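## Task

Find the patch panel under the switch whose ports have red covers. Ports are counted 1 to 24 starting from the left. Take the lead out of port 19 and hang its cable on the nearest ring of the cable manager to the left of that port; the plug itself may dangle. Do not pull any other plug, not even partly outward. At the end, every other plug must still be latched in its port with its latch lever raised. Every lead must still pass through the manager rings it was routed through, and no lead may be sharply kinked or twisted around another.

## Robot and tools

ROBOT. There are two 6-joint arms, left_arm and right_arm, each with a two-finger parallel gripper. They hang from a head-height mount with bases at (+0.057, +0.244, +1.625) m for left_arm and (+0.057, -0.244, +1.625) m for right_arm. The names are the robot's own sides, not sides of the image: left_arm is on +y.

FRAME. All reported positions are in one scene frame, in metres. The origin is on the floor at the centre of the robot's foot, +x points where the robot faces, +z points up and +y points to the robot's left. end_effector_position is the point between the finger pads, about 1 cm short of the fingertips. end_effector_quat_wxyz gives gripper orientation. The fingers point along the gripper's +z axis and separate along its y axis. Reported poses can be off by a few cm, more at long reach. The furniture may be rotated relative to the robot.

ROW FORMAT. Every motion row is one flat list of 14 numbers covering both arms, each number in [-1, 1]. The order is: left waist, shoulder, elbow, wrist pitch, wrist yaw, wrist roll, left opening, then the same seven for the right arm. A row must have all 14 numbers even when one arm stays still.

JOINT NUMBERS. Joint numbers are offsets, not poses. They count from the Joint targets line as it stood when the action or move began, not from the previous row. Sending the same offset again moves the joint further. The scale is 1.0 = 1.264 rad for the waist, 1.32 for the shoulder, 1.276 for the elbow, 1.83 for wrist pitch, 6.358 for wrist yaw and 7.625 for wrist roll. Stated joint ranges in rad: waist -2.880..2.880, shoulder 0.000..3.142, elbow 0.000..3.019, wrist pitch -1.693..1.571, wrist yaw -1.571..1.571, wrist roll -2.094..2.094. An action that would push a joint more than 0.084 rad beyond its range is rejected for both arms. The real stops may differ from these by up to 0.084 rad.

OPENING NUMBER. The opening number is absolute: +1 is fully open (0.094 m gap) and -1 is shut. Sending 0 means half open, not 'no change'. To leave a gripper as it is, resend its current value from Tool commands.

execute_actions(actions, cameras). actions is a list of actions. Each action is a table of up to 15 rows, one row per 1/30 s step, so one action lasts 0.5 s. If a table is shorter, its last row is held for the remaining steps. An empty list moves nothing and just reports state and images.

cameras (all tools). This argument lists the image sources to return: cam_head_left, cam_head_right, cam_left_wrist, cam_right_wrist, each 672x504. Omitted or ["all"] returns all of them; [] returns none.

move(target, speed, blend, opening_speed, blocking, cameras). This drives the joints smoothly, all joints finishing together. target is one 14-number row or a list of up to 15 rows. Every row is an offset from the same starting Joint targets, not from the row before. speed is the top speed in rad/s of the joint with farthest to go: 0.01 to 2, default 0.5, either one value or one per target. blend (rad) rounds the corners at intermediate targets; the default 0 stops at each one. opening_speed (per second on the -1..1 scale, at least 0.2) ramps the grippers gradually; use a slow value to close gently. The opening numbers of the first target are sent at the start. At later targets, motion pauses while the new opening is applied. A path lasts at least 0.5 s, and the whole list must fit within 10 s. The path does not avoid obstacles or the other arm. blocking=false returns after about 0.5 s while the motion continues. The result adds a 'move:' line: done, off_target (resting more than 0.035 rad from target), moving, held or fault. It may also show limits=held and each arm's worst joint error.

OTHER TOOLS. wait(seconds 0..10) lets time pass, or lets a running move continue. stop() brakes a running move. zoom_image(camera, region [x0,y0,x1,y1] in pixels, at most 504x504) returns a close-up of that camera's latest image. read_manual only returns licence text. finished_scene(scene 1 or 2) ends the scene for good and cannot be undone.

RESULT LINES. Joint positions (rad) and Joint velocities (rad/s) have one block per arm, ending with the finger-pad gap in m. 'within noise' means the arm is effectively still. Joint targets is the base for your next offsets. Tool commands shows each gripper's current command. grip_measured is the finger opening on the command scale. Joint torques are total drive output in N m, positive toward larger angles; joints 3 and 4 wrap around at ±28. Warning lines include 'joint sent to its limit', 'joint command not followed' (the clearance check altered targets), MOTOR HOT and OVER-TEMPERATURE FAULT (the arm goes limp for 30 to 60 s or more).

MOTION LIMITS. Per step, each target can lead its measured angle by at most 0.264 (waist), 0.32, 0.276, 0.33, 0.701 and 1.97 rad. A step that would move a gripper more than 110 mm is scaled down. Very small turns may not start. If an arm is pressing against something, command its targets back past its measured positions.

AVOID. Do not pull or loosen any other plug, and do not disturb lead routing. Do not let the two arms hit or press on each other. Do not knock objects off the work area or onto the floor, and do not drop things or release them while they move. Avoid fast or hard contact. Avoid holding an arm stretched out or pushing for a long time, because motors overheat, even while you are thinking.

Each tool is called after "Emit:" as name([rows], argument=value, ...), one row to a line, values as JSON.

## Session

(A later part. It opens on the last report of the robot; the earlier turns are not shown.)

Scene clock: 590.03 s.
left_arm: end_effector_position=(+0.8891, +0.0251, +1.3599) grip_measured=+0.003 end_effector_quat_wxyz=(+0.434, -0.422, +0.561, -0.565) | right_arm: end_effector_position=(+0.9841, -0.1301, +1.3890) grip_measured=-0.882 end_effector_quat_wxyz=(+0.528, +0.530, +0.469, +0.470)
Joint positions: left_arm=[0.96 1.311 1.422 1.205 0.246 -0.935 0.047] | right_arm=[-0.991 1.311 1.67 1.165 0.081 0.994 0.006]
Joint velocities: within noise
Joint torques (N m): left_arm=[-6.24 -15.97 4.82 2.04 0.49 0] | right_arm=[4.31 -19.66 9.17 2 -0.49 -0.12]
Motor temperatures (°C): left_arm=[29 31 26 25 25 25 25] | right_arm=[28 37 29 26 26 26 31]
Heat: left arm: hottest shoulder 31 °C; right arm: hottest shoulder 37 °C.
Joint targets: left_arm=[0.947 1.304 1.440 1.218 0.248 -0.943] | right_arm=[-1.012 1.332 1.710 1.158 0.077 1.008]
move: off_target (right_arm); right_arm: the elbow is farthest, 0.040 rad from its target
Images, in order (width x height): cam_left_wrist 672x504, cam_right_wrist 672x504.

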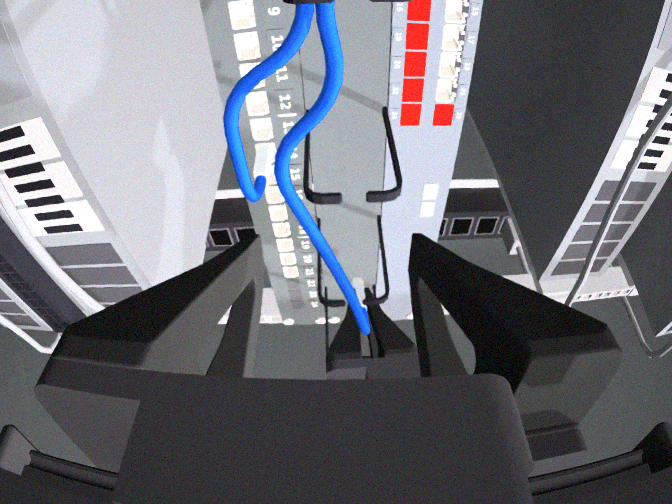

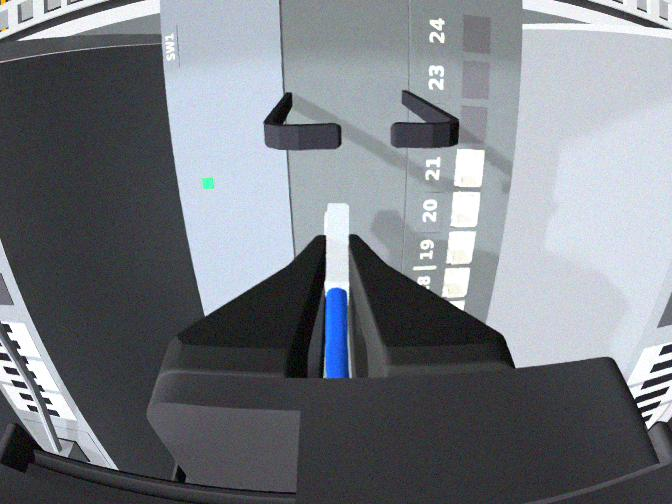

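Emit:
move(target=[0,0,0,0,0,0,0, 0,0.0107,0.0356,-0.017,0,0,-0.92], speed=0.06, cameras=["cam_left_wrist","cam_right_wrist"])

Emit:
zoom_image(camera="cam_left_wrist", region=[280, 200, 440, 360])

Scene clock: 602.90 s.
left_arm: end_effector_position=(+0.8891, +0.0251, +1.3599) grip_measured=+0.003 end_effector_quat_wxyz=(+0.434, -0.422, +0.561, -0.565) | right_arm: end_effector_position=(+0.9950, -0.1298, +1.3879) grip_measured=-0.882 end_effector_quat_wxyz=(+0.527, +0.530, +0.470, +0.469)
Joint positions: left_arm=[0.96 1.311 1.422 1.205 0.246 -0.935 0.047] | right_arm=[-0.991 1.325 1.714 1.134 0.081 0.994 0.006]
Joint velocities: within noise
Joint torques (N m): left_arm=[-6.48 -15.91 4.75 1.92 0.46 0] | right_arm=[4.25 -19.96 9.57 2.02 -0.48 -0.12]
Motor temperatures (°C): left_arm=[29 31 26 25 25 25 25] | right_arm=[28 36 29 26 26 26 31]
Heat: left arm: hottest shoulder 31 °C; right arm: hottest shoulder 36 °C.
Joint targets: left_arm=[0.947 1.304 1.440 1.218 0.248 -0.943] | right_arm=[-1.012 1.346 1.756 1.127 0.077 1.008]
move: off_target (right_arm); right_arm: the elbow is farthest, 0.041 rad from its target
Images, in order (width x height): cam_left_wrist 672x504, cam_right_wrist 672x504.

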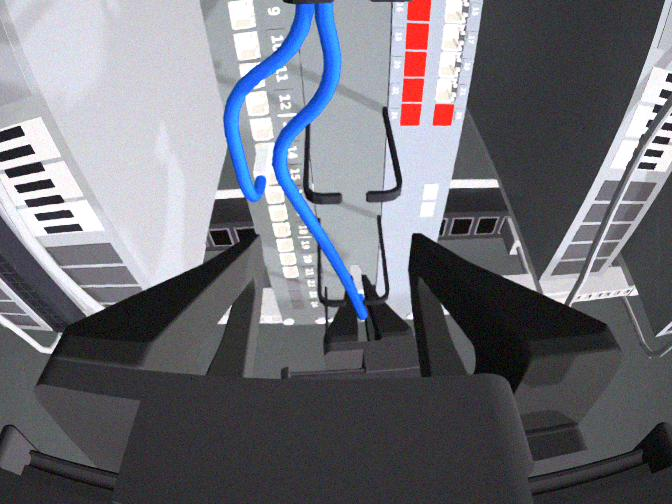

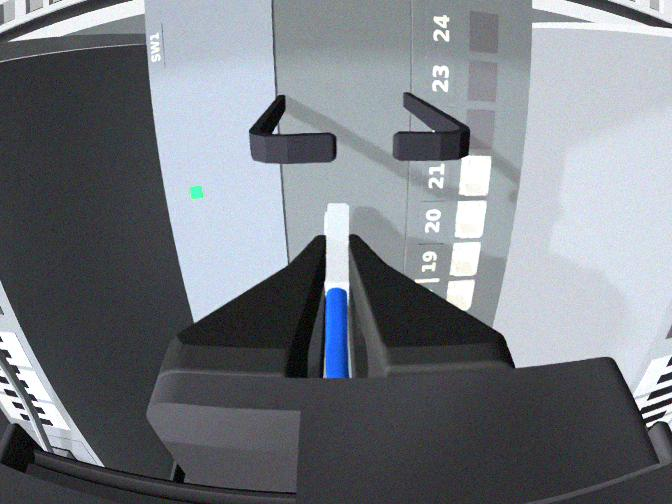

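Scaled by 3.150 from the camera's 672x504 image, which has a finer 960x720 frame.

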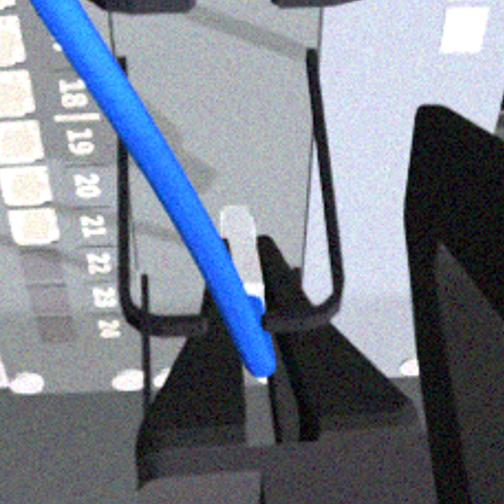

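Emit:
move(target=[-0.1274,0.122,0.1607,-0.0563,-0.0102,0.0216,-0.98, 0,0,0,0,0,0,-0.92], speed=0.12, opening_speed=0.5, cameras=["cam_left_wrist","cam_right_wrist"])

Emit:
zoom_image(camera="cam_left_wrist", region=[240, 140, 440, 340])

Scene clock: 633.13 s.
left_arm: end_effector_position=(+0.9191, -0.0526, +1.3627) grip_measured=-0.977 end_effector_quat_wxyz=(+0.437, -0.431, +0.556, -0.560) | right_arm: end_effector_position=(+0.9954, -0.1299, +1.3881) grip_measured=-0.882 end_effector_quat_wxyz=(+0.527, +0.530, +0.470, +0.469)
Joint positions: left_arm=[0.802 1.451 1.621 1.123 0.185 -0.787 0.001] | right_arm=[-0.991 1.325 1.715 1.133 0.081 0.994 0.006]
Joint velocities: within noise
Joint torques (N m): left_arm=[-9.52 -13.04 5.38 0.99 0.42 0.16] | right_arm=[4.37 -19.9 9.52 2.03 -0.49 -0.11]
Motor temperatures (°C): left_arm=[29 31 26 25 25 25 25] | right_arm=[28 36 30 26 26 26 31]
Heat: left arm: hottest shoulder 31 °C; right arm: hottest shoulder 36 °C.
Joint targets: left_arm=[0.786 1.465 1.645 1.115 0.183 -0.778] | right_arm=[-1.012 1.346 1.756 1.127 0.077 1.008]
move: off_target (right_arm); right_arm: the elbow is farthest, 0.041 rad from its target
Images, in order (width x height): cam_left_wrist 672x504, cam_right_wrist 672x504.

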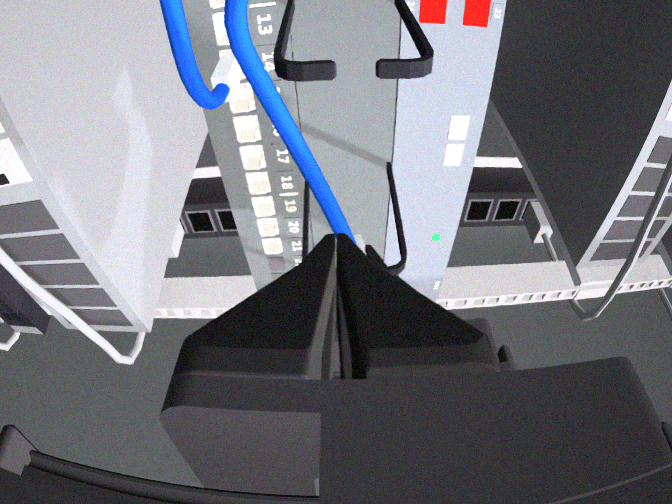

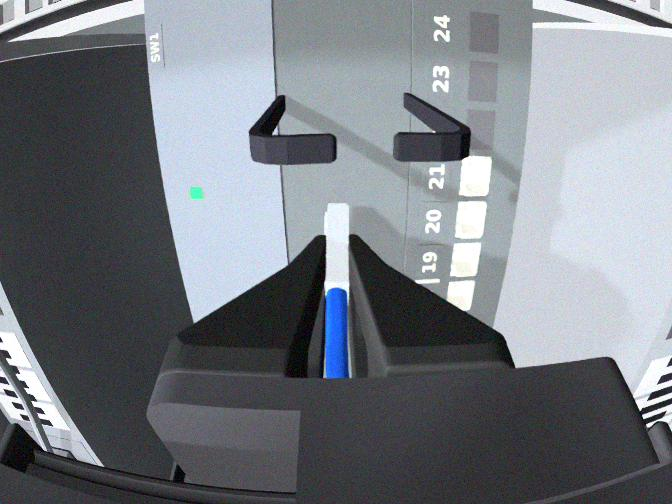

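Scaled by 2.520 from the camera's 672x504 image, which has a finer 960x720 frame.

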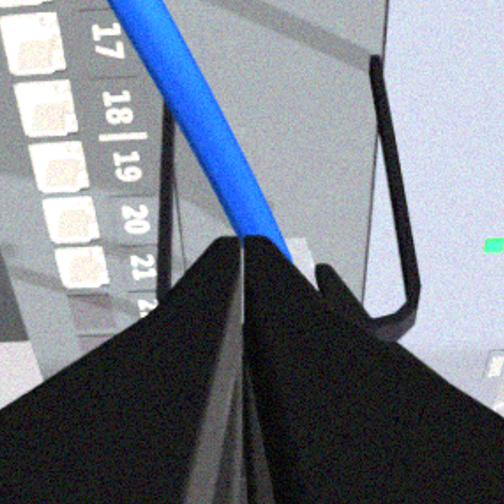

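Emit:
move(target=[-0.0047,0.0178,0.0948,-0.0563,-0.0008,0.0004,-0.98, 0,0,0,0,0,0,-0.92], speed=0.08, cameras=["cam_left_wrist","cam_right_wrist","cam_head_right"])

Emit:
zoom_image(camera="cam_left_wrist", region=[240, 140, 440, 340])

Scene clock: 640.53 s.
left_arm: end_effector_position=(+0.9536, -0.0518, +1.3648) grip_measured=-0.977 end_effector_quat_wxyz=(+0.435, -0.432, +0.559, -0.559) | right_arm: end_effector_position=(+0.9959, -0.1303, +1.3885) grip_measured=-0.882 end_effector_quat_wxyz=(+0.528, +0.530, +0.470, +0.469)
Joint positions: left_arm=[0.799 1.472 1.737 1.021 0.18 -0.783 0.001] | right_arm=[-0.992 1.325 1.717 1.133 0.081 0.994 0.006]
Joint velocities: within noise
Joint torques (N m): left_arm=[-10.17 -13.57 6.41 0.84 0.39 0.16] | right_arm=[4.48 -20.07 9.33 2.02 -0.49 -0.12]
Motor temperatures (°C): left_arm=[29 31 26 25 25 25 25] | right_arm=[28 36 30 26 26 26 31]
Heat: left arm: hottest shoulder 31 °C; right arm: hottest shoulder 36 °C.
Joint targets: left_arm=[0.780 1.489 1.766 1.013 0.178 -0.775] | right_arm=[-1.012 1.346 1.756 1.127 0.077 1.008]
move: off_target (right_arm); right_arm: the elbow is farthest, 0.039 rad from its target
Images, in order (width x height): cam_head_right 672x504, cam_left_wrist 672x504, cam_right_wrist 672x504.

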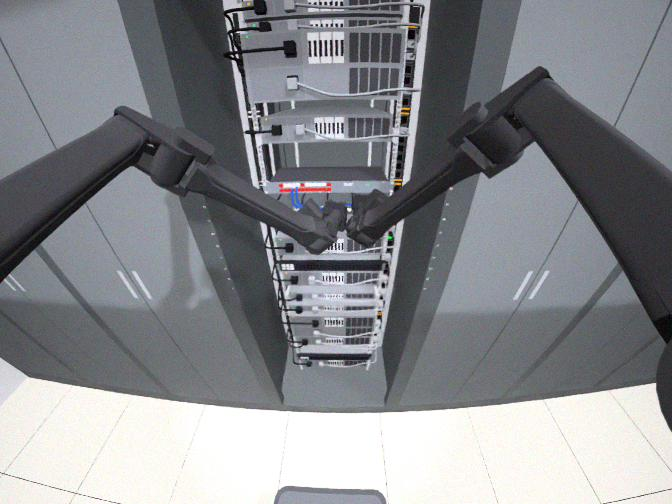

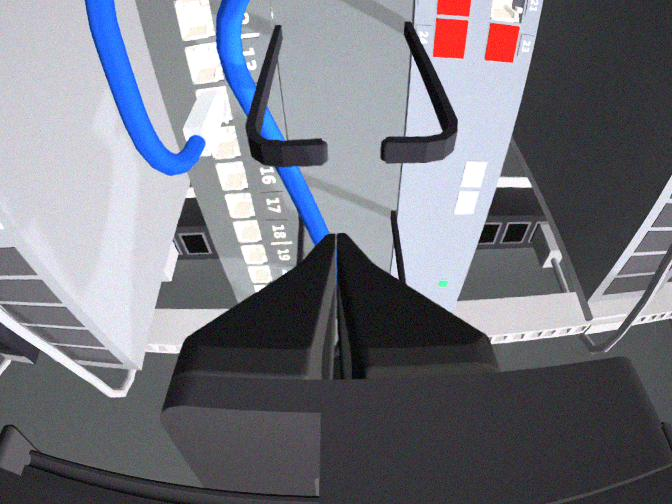

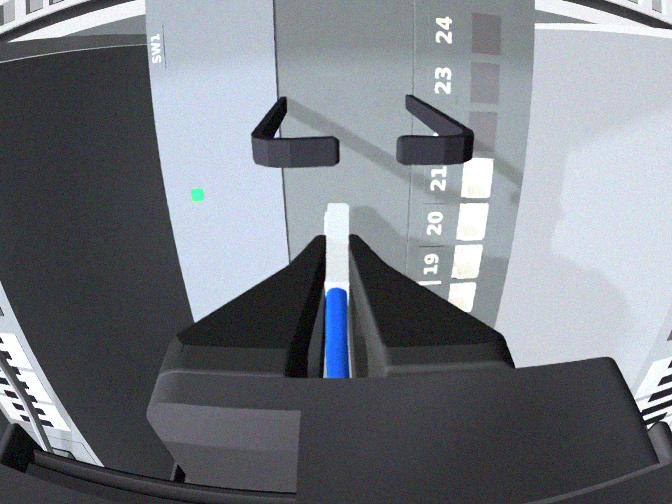

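Scaled by 2.520 from the camera's 672x504 image, which has a finer 960x720 frame.

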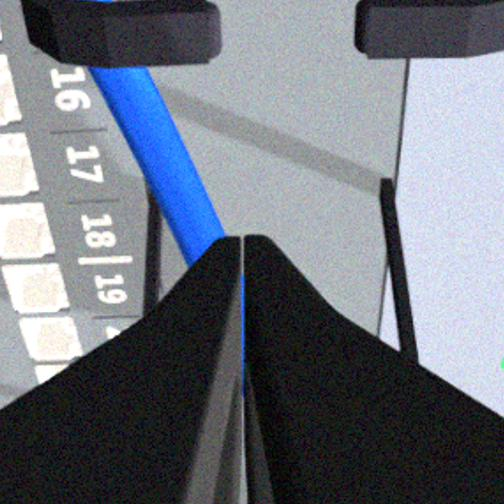

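Emit:
move([
  [0.0047,-0.0178,-0.0948,0.0563,0.0008,-0.0004,-0.98, 0,0,0,0,0,0,-0.92],
  [0.1321,-0.1398,-0.2555,0.1126,0.011,-0.022,-0.98, 0,0,0,0,0,0,-0.92],
], speed=0.2, blend=0.05, cameras=["cam_left_wrist"])

Emit:
zoom_image(camera="cam_left_wrist", region=[280, 180, 440, 340])

Scene clock: 657.77 s.
left_arm: end_effector_position=(+0.8963, +0.0179, +1.3695) grip_measured=-0.977 end_effector_quat_wxyz=(+0.434, -0.425, +0.549, -0.573) | right_arm: end_effector_position=(+0.9961, -0.1305, +1.3887) grip_measured=-0.882 end_effector_quat_wxyz=(+0.528, +0.530, +0.470, +0.469)
Joint positions: left_arm=[0.933 1.318 1.445 1.203 0.246 -0.933 0.001] | right_arm=[-0.992 1.325 1.718 1.133 0.081 0.994 0.006]
Joint velocities: within noise
Joint torques (N m): left_arm=[-4.31 -16.32 3.07 1.98 0.51 0] | right_arm=[4.25 -20.01 9.29 2.1 -0.49 -0.12]
Motor temperatures (°C): left_arm=[29 32 26 25 25 25 25] | right_arm=[28 36 32 26 26 26 31]
Heat: left arm: hottest shoulder 32 °C; right arm: hottest shoulder 36 °C.
Joint targets: left_arm=[0.947 1.304 1.440 1.219 0.248 -0.942] | right_arm=[-1.012 1.346 1.756 1.127 0.077 1.008]
move: off_target (right_arm); right_arm: the elbow is farthest, 0.038 rad from its target
Images, in order (width x height): cam_left_wrist 672x504.

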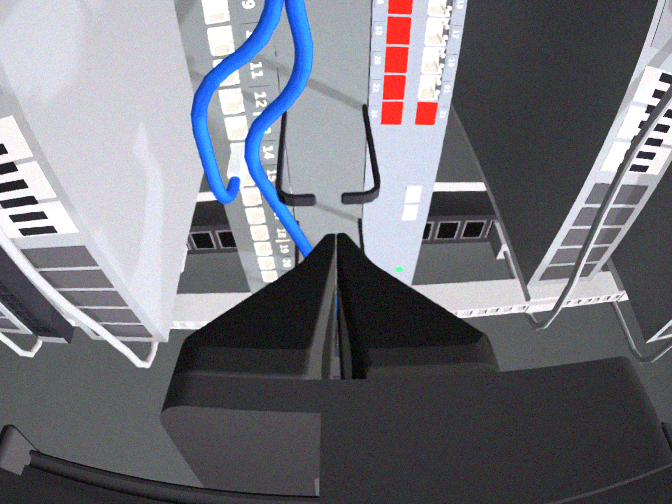

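Scaled by 3.150 from the camera's 672x504 image, which has a finer 960x720 frame.

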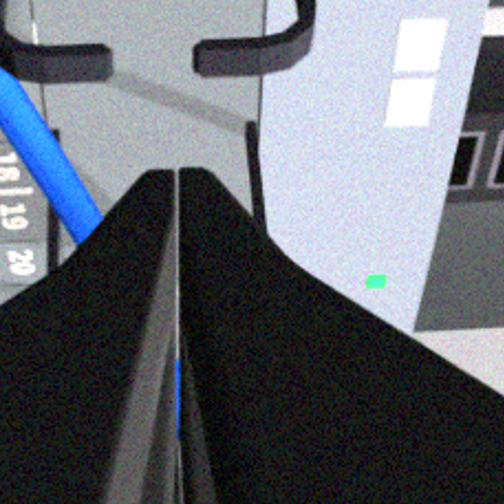

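Emit:
move(target=[0,0,0,0,0,0,0.2, 0,0,0,0,0,0,-0.92], opening_speed=1, cameras=["cam_left_wrist"])

Emit:
zoom_image(camera="cam_left_wrist", region=[280, 200, 440, 360])

Scene clock: 661.60 s.
left_arm: end_effector_position=(+0.8961, +0.0177, +1.3695) grip_measured=+0.196 end_effector_quat_wxyz=(+0.434, -0.426, +0.549, -0.574) | right_arm: end_effector_position=(+0.9961, -0.1305, +1.3887) grip_measured=-0.882 end_effector_quat_wxyz=(+0.528, +0.530, +0.470, +0.469)
Joint positions: left_arm=[0.933 1.318 1.445 1.203 0.246 -0.935 0.056] | right_arm=[-0.992 1.325 1.718 1.133 0.081 0.994 0.006]
Joint velocities: within noise
Joint torques (N m): left_arm=[-4.37 -16.09 3.04 2.03 0.5 0.01] | right_arm=[4.25 -20.25 9.33 2.02 -0.48 -0.12]
Motor temperatures (°C): left_arm=[29 32 26 25 25 25 25] | right_arm=[28 36 32 26 26 26 31]
Heat: left arm: hottest shoulder 32 °C; right arm: hottest shoulder 36 °C.
Joint targets: left_arm=[0.947 1.304 1.440 1.219 0.248 -0.943] | right_arm=[-1.012 1.346 1.756 1.127 0.077 1.008]
move: off_target (right_arm); right_arm: the elbow is farthest, 0.038 rad from its target
Images, in order (width x height): cam_left_wrist 672x504.

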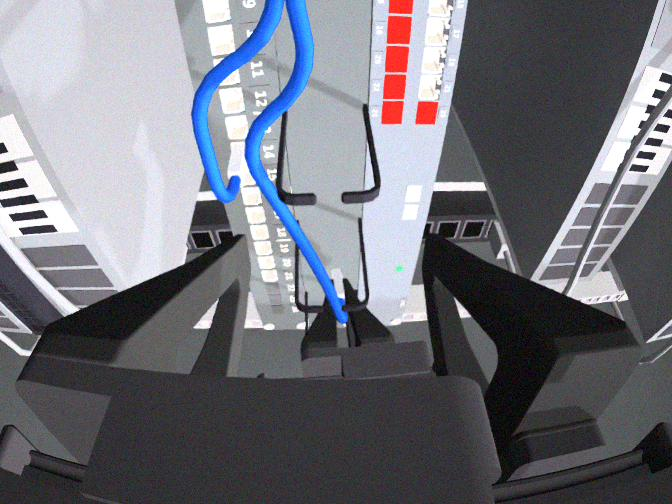

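Scaled by 3.150 from the camera's 672x504 image, which has a finer 960x720 frame.

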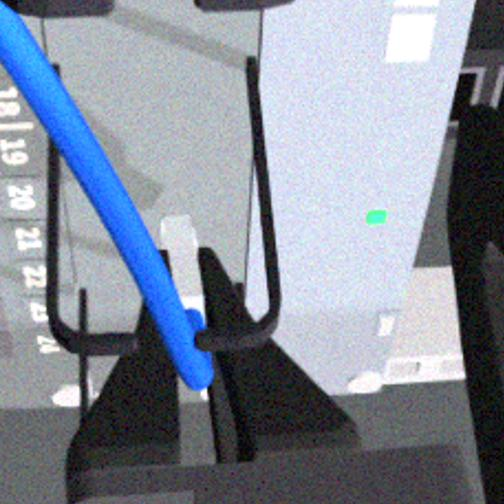

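Emit:
zoom_image(camera="cam_left_wrist", region=[315, 270, 375, 330])

Scaled by 8.400 from the camera's 672x504 image, which has a finer 960x720 frame.

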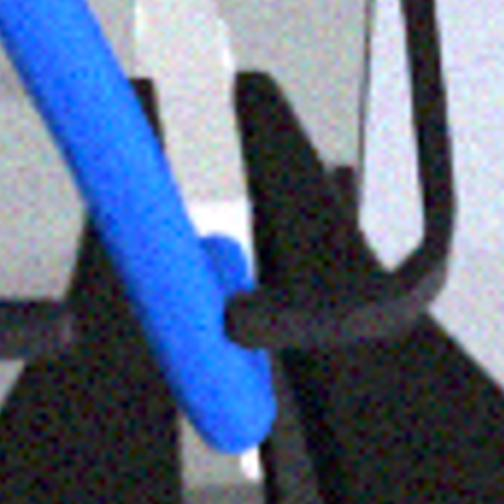

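Emit:
move(target=[0,0,0,0,0,0,0.2, -0.019,0.0288,0.0251,0.004,-0.0003,0.0029,-0.92], speed=0.06, cameras=["cam_left_wrist","cam_right_wrist"])

Emit:
zoom_image(camera="cam_left_wrist", region=[280, 230, 380, 330])

Scene clock: 676.57 s.
left_arm: end_effector_position=(+0.8961, +0.0177, +1.3695) grip_measured=+0.197 end_effector_quat_wxyz=(+0.434, -0.426, +0.549, -0.574) | right_arm: end_effector_position=(+0.9971, -0.1300, +1.3721) grip_measured=-0.882 end_effector_quat_wxyz=(+0.528, +0.529, +0.471, +0.469)
Joint positions: left_arm=[0.933 1.318 1.445 1.203 0.246 -0.935 0.056] | right_arm=[-1.016 1.36 1.75 1.133 0.079 1.015 0.006]
Joint velocities: within noise
Joint torques (N m): left_arm=[-4.19 -15.91 3.07 1.96 0.49 0.02] | right_arm=[4.72 -20.13 9.28 2.33 -0.47 -0.12]
Motor temperatures (°C): left_arm=[29 32 26 25 25 25 25] | right_arm=[28 36 32 26 26 26 31]
Heat: left arm: hottest shoulder 32 °C; right arm: hottest shoulder 36 °C.
Joint targets: left_arm=[0.947 1.304 1.440 1.219 0.248 -0.943] | right_arm=[-1.036 1.384 1.788 1.134 0.075 1.030]
move: off_target (right_arm); right_arm: the elbow is farthest, 0.038 rad from its target
Images, in order (width x height): cam_left_wrist 672x504, cam_right_wrist 672x504.

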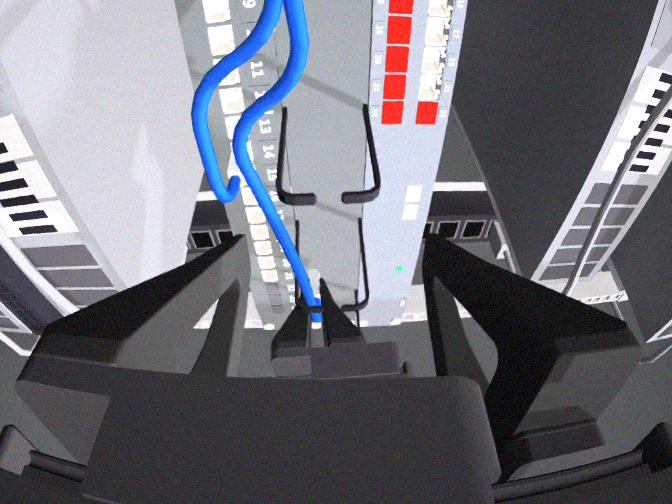

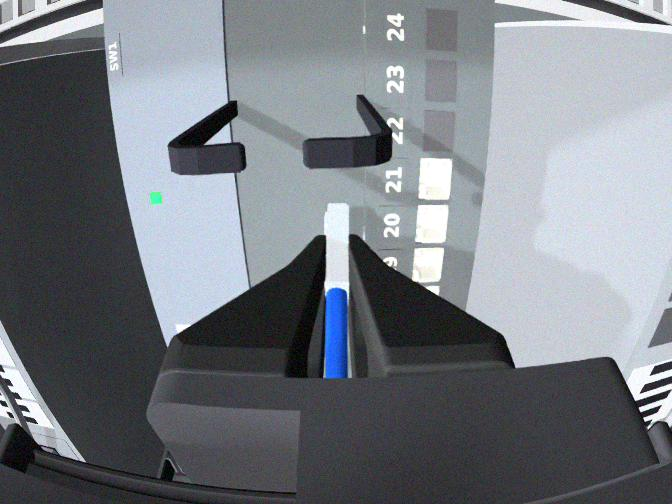

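Scaled by 5.040 from the camera's 672x504 image, which has a finer 960x720 frame.

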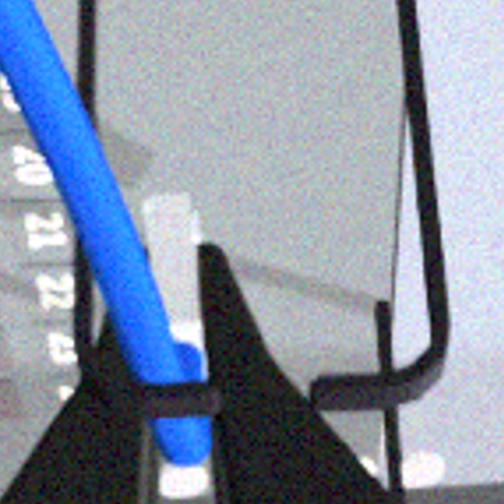

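Emit:
move(target=[0,0,0,0,0,0,0.2, -0.0328,0.0322,0,0.0295,-0.0003,0.0056,-0.92], speed=0.06, cameras=["cam_left_wrist","cam_right_wrist"])

Emit:
zoom_image(camera="cam_left_wrist", region=[240, 210, 380, 350])

Scene clock: 690.67 s.
left_arm: end_effector_position=(+0.8961, +0.0177, +1.3695) grip_measured=+0.197 end_effector_quat_wxyz=(+0.434, -0.426, +0.549, -0.574) | right_arm: end_effector_position=(+0.9912, -0.1375, +1.3589) grip_measured=-0.882 end_effector_quat_wxyz=(+0.535, +0.528, +0.458, +0.475)
Joint positions: left_arm=[0.933 1.318 1.445 1.203 0.246 -0.935 0.056] | right_arm=[-1.052 1.39 1.76 1.178 0.075 1.063 0.006]
Joint velocities: within noise
Joint torques (N m): left_arm=[-4.01 -16.32 3.02 1.98 0.49 0.02] | right_arm=[4.07 -19.31 8.38 2.7 -0.39 -0.15]
Motor temperatures (°C): left_arm=[29 32 26 25 26 25 25] | right_arm=[28 35 32 26 26 26 32]
Heat: left arm: hottest shoulder 32 °C; right arm: hottest shoulder 35 °C.
Joint targets: left_arm=[0.947 1.304 1.440 1.219 0.248 -0.943] | right_arm=[-1.077 1.426 1.788 1.188 0.073 1.073]
move: off_target (right_arm); right_arm: the shoulder is farthest, 0.037 rad from its target
Images, in order (width x height): cam_left_wrist 672x504, cam_right_wrist 672x504.

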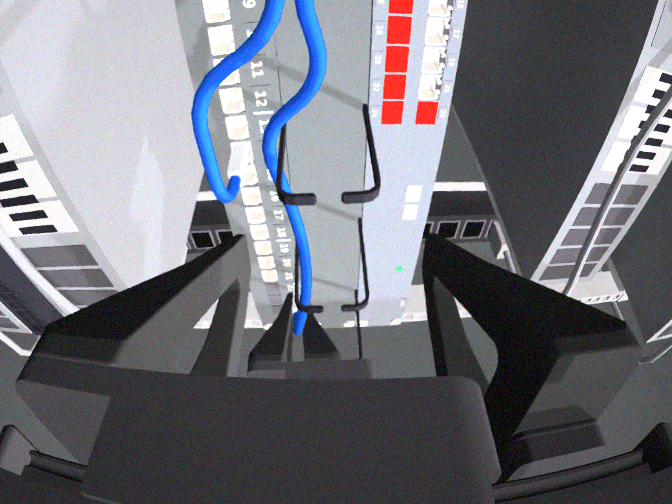

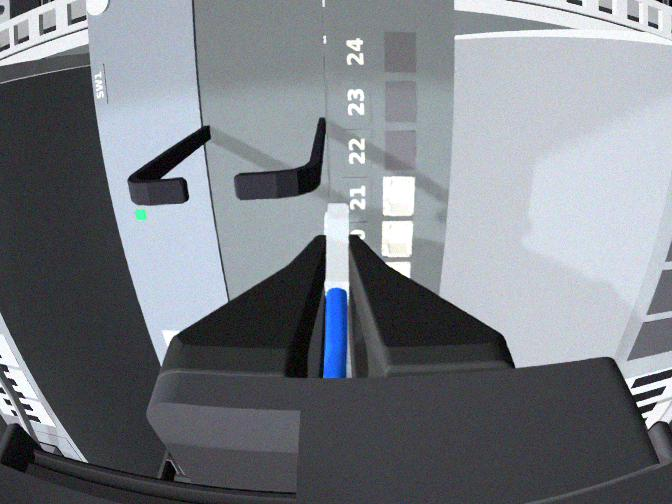

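Scaled by 3.600 from the camera's 672x504 image, which has a finer 960x720 frame.

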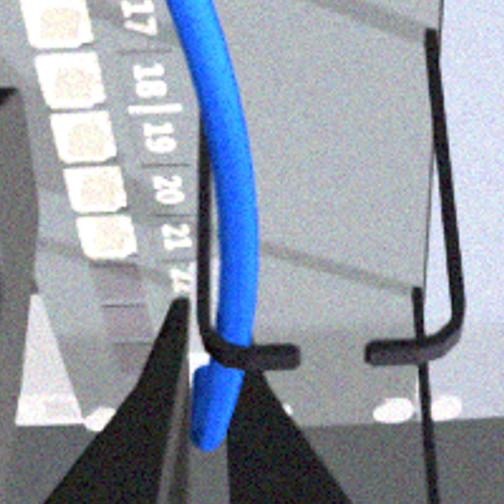

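Emit:
move(target=[0,0,0,0,0,0,0.2, -0.0076,0.0227,0.0047,-0.0016,0,0,-0.92], speed=0.06, cameras=["cam_left_wrist","cam_right_wrist"])

Emit:
zoom_image(camera="cam_left_wrist", region=[220, 100, 400, 350])

Scene clock: 699.27 s.
left_arm: end_effector_position=(+0.8961, +0.0177, +1.3695) grip_measured=+0.197 end_effector_quat_wxyz=(+0.434, -0.426, +0.549, -0.574) | right_arm: end_effector_position=(+0.9908, -0.1365, +1.3520) grip_measured=-0.882 end_effector_quat_wxyz=(+0.536, +0.527, +0.457, +0.475)
Joint positions: left_arm=[0.933 1.318 1.445 1.203 0.246 -0.935 0.056] | right_arm=[-1.06 1.407 1.774 1.184 0.074 1.068 0.006]
Joint velocities: within noise
Joint torques (N m): left_arm=[-4.13 -15.85 3.12 1.99 0.51 0] | right_arm=[3.66 -18.37 7.53 2.35 -0.34 -0.23]
Motor temperatures (°C): left_arm=[29 32 26 25 26 25 25] | right_arm=[28 35 32 26 26 26 32]
Heat: left arm: hottest shoulder 32 °C; right arm: hottest shoulder 35 °C.
Joint targets: left_arm=[0.947 1.304 1.440 1.219 0.248 -0.943] | right_arm=[-1.087 1.456 1.794 1.185 0.073 1.073]
move: off_target (right_arm); right_arm: the shoulder is farthest, 0.049 rad from its target
Images, in order (width x height): cam_left_wrist 672x504, cam_right_wrist 672x504.

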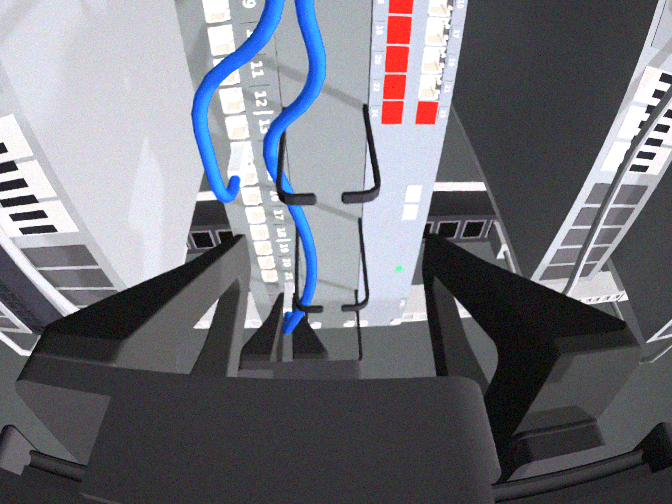

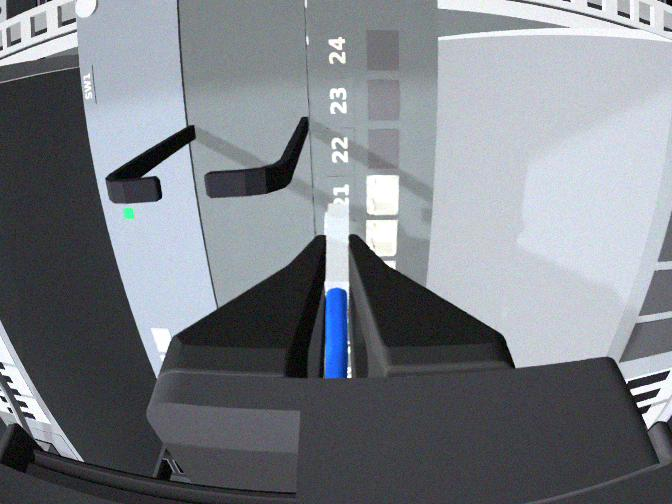

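Scaled by 2.016 from the camera's 672x504 image, which has a finer 960x720 frame.

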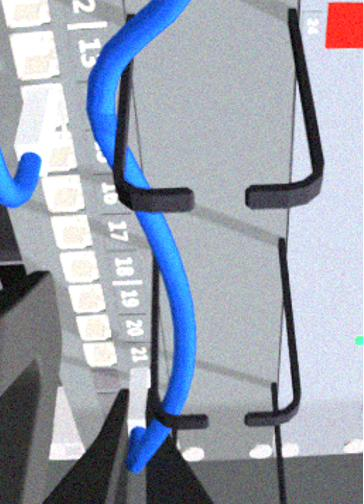

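Emit:
move(target=[0,0,0,0,0,0,0.2, 0,-0.012,-0.005,0,0,0,-0.92], speed=0.06, cameras=[])

Emit:
move(target=[0,0,0,0,0,0,0.2, 0,0,0,0,0,0,-0.5], opening_speed=0.2, cameras=["cam_left_wrist","cam_right_wrist"])

Emit:
zoom_image(camera="cam_left_wrist", region=[220, 100, 400, 350])

Scene clock: 704.60 s.
left_arm: end_effector_position=(+0.8961, +0.0177, +1.3695) grip_measured=+0.197 end_effector_quat_wxyz=(+0.434, -0.426, +0.549, -0.574) | right_arm: end_effector_position=(+0.9909, -0.1367, +1.3522) grip_measured=-0.882 end_effector_quat_wxyz=(+0.536, +0.527, +0.457, +0.476)
Joint positions: left_arm=[0.933 1.318 1.445 1.203 0.246 -0.935 0.056] | right_arm=[-1.06 1.407 1.775 1.185 0.074 1.069 0.006]
Joint velocities: within noise
Joint torques (N m): left_arm=[-4.66 -16.56 3.1 1.89 0.49 0.02] | right_arm=[3.9 -19.9 6.97 2.36 -0.31 -0.21]
Motor temperatures (°C): left_arm=[29 33 26 25 26 25 25] | right_arm=[28 34 32 26 26 26 32]
Heat: left arm: hottest shoulder 33 °C; right arm: hottest shoulder 34 °C.
Joint targets: left_arm=[0.947 1.304 1.440 1.219 0.248 -0.943] | right_arm=[-1.087 1.440 1.787 1.186 0.073 1.073]
move: done
No camera images: "cameras" was empty.

Scene clock: 707.20 s.
left_arm: end_effector_position=(+0.8961, +0.0177, +1.3695) grip_measured=+0.197 end_effector_quat_wxyz=(+0.434, -0.426, +0.549, -0.574) | right_arm: end_effector_position=(+0.9873, -0.1339, +1.3426) grip_measured=-0.502 end_effector_quat_wxyz=(+0.534, +0.527, +0.462, +0.473)
Joint positions: left_arm=[0.933 1.318 1.445 1.203 0.246 -0.935 0.056] | right_arm=[-1.066 1.42 1.775 1.185 0.074 1.069 0.023]
Joint velocities: within noise
Joint torques (N m): left_arm=[-4.13 -16.26 3.07 1.92 0.5 0.01] | right_arm=[4.66 -20.31 6.82 2.33 -0.32 -0.22]
Motor temperatures (°C): left_arm=[29 33 26 25 26 25 25] | right_arm=[28 34 32 26 26 26 31]
Heat: left arm: hottest shoulder 33 °C; right arm: hottest shoulder 34 °C.
Joint targets: left_arm=[0.947 1.304 1.440 1.219 0.248 -0.943] | right_arm=[-1.087 1.440 1.787 1.186 0.073 1.073]
move: done
Images, in order (width x height): cam_left_wrist 672x504, cam_right_wrist 672x504.

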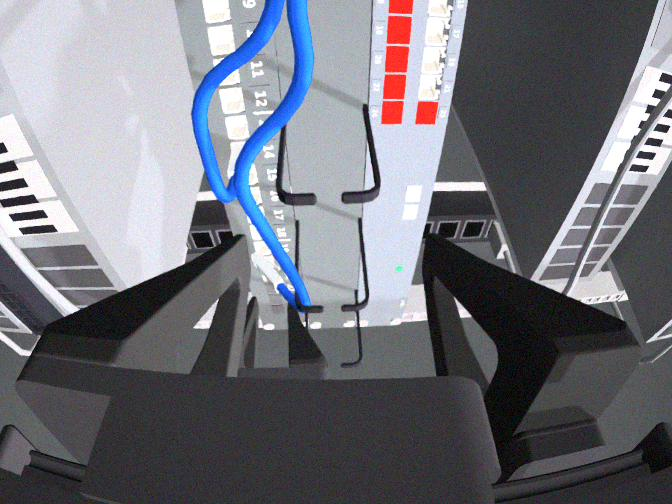

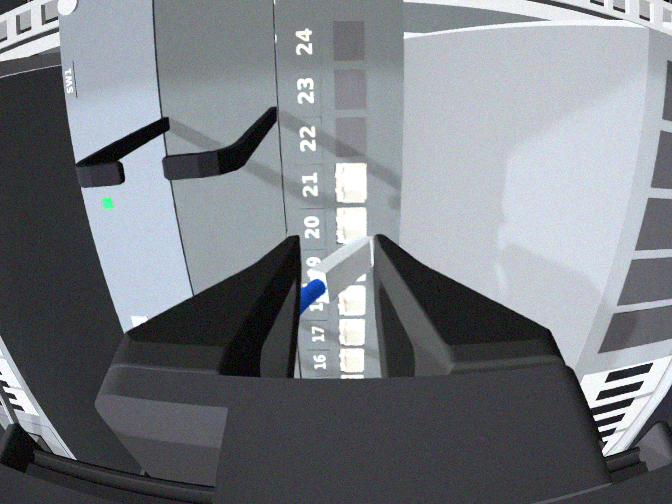

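Scaled by 2.016 from the camera's 672x504 image, which has a finer 960x720 frame.

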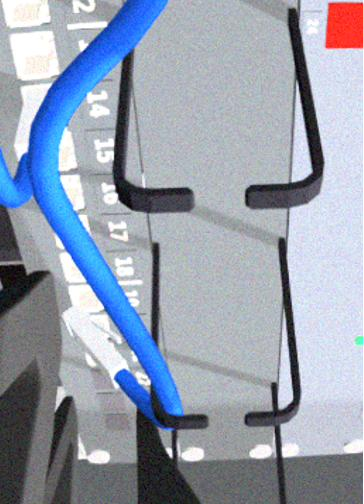

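Emit:
move(target=[0,0,0,0,0,0,0.2, 0,0,0,0,0,0,-0.92], opening_speed=0.2, cameras=["cam_left_wrist","cam_right_wrist"])

Emit:
zoom_image(camera="cam_right_wrist", region=[260, 160, 420, 320])

Scene clock: 719.90 s.
left_arm: end_effector_position=(+0.8961, +0.0177, +1.3695) grip_measured=+0.197 end_effector_quat_wxyz=(+0.434, -0.426, +0.549, -0.574) | right_arm: end_effector_position=(+0.9873, -0.1339, +1.3426) grip_measured=-0.917 end_effector_quat_wxyz=(+0.534, +0.527, +0.462, +0.473)
Joint positions: left_arm=[0.933 1.318 1.445 1.203 0.246 -0.935 0.056] | right_arm=[-1.066 1.42 1.775 1.185 0.074 1.069 0.004]
Joint velocities: within noise
Joint torques (N m): left_arm=[-4.25 -16.67 3.07 1.94 0.5 0.01] | right_arm=[4.25 -20.89 6.84 2.33 -0.31 -0.21]
Motor temperatures (°C): left_arm=[29 33 26 25 26 25 25] | right_arm=[28 35 32 26 26 26 31]
Heat: left arm: hottest shoulder 33 °C; right arm: hottest shoulder 35 °C.
Joint targets: left_arm=[0.947 1.304 1.440 1.219 0.248 -0.943] | right_arm=[-1.087 1.440 1.787 1.186 0.073 1.073]
move: done
Images, in order (width x height): cam_left_wrist 672x504, cam_right_wrist 672x504.

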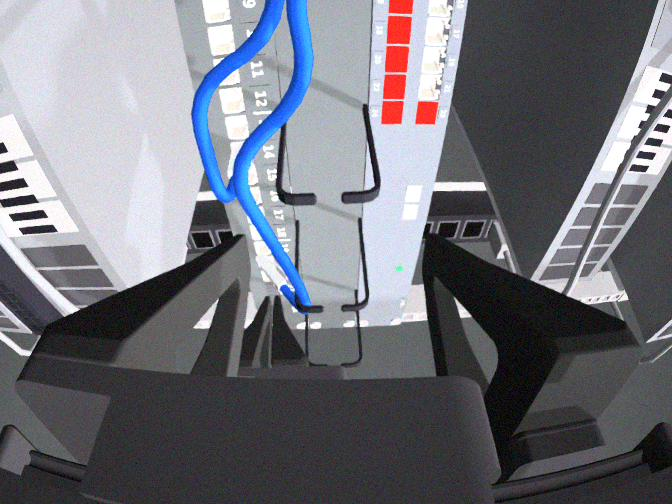

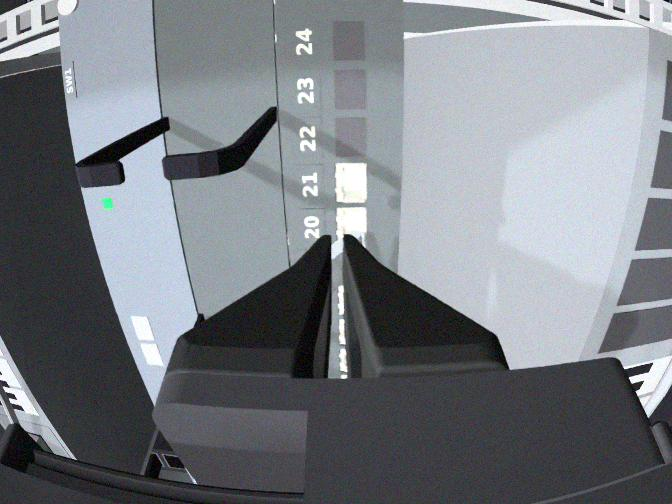

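Scaled by 3.150 from the camera's 672x504 image, which has a finer 960x720 frame.

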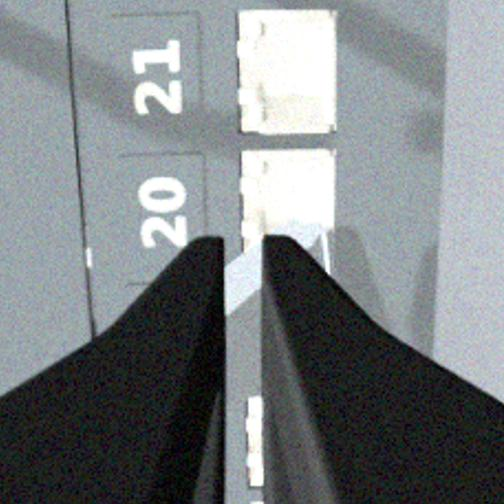

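Emit:
zoom_image(camera="cam_left_wrist", region=[230, 240, 350, 360])

Scaled by 4.200 from the camera's 672x504 image, which has a finer 960x720 frame.

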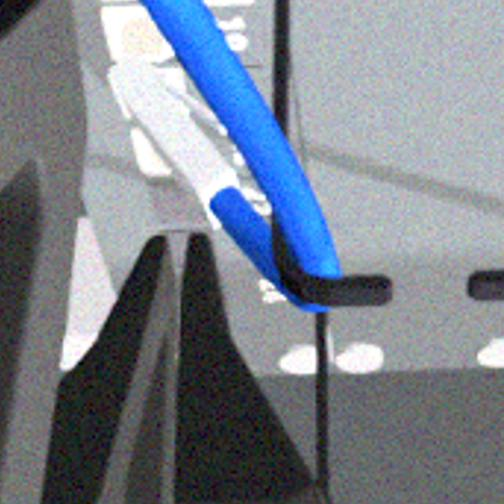

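Emit:
move(target=[0,0,0,0,0,0,0.2, 0,-0.045,-0.172,0.074,0,0,-0.92], speed=0.2, cameras=["cam_left_wrist","cam_right_wrist"])

Emit:
zoom_image(camera="cam_left_wrist", region=[200, 0, 440, 340])

Emit:
zoom_image(camera="cam_right_wrist", region=[120, 100, 440, 380])

Scene clock: 731.10 s.
left_arm: end_effector_position=(+0.8961, +0.0177, +1.3695) grip_measured=+0.197 end_effector_quat_wxyz=(+0.434, -0.426, +0.549, -0.574) | right_arm: end_effector_position=(+0.9221, -0.1152, +1.3124) grip_measured=-0.918 end_effector_quat_wxyz=(+0.513, +0.533, +0.485, +0.467)
Joint positions: left_arm=[0.933 1.318 1.445 1.203 0.246 -0.935 0.056] | right_arm=[-1.066 1.405 1.576 1.304 0.074 1.069 0.004]
Joint velocities: within noise
Joint torques (N m): left_arm=[-4.31 -16.21 3.12 1.98 0.51 0.03] | right_arm=[4.54 -22.59 3.3 2.91 -0.31 -0.23]
Motor temperatures (°C): left_arm=[29 33 26 25 26 25 25] | right_arm=[28 36 31 26 26 26 30]
Heat: left arm: hottest shoulder 33 °C; right arm: hottest shoulder 36 °C.
Joint targets: left_arm=[0.947 1.304 1.440 1.219 0.248 -0.943] | right_arm=[-1.087 1.381 1.568 1.321 0.073 1.073]
move: done
Images, in order (width x height): cam_left_wrist 672x504, cam_right_wrist 672x504.

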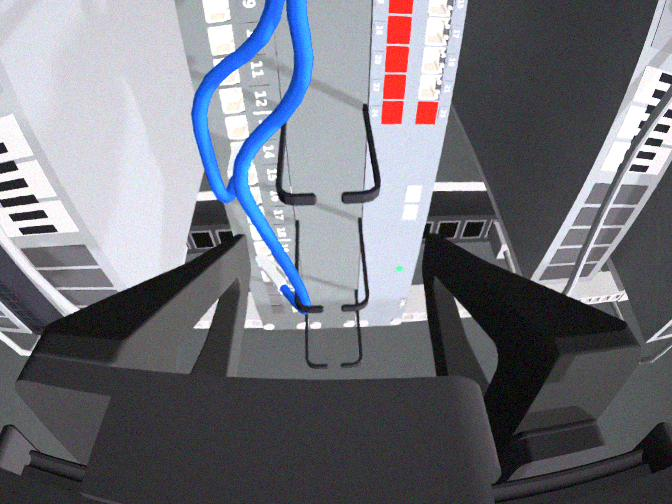

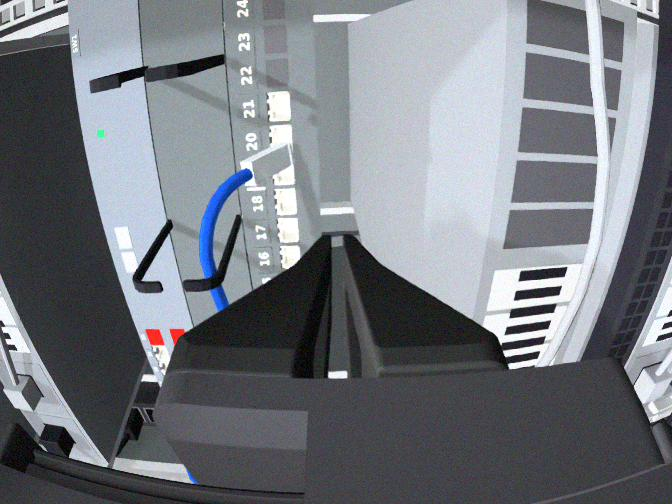

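Scaled by 1.482 from the camera's 672x504 image, which has a finer 960x720 frame.

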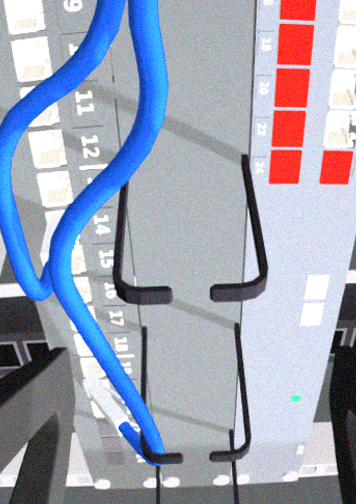

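Scaled by 1.575 from the camera's 672x504 image, which has a finer 960x720 frame.

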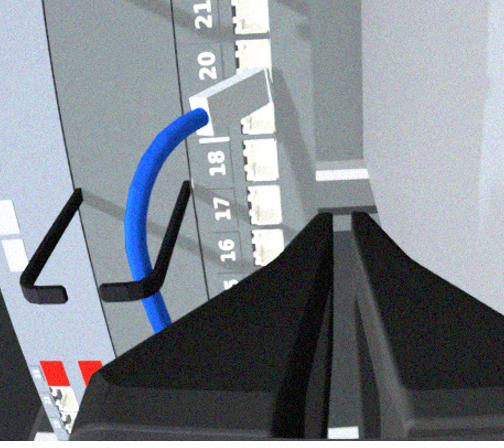

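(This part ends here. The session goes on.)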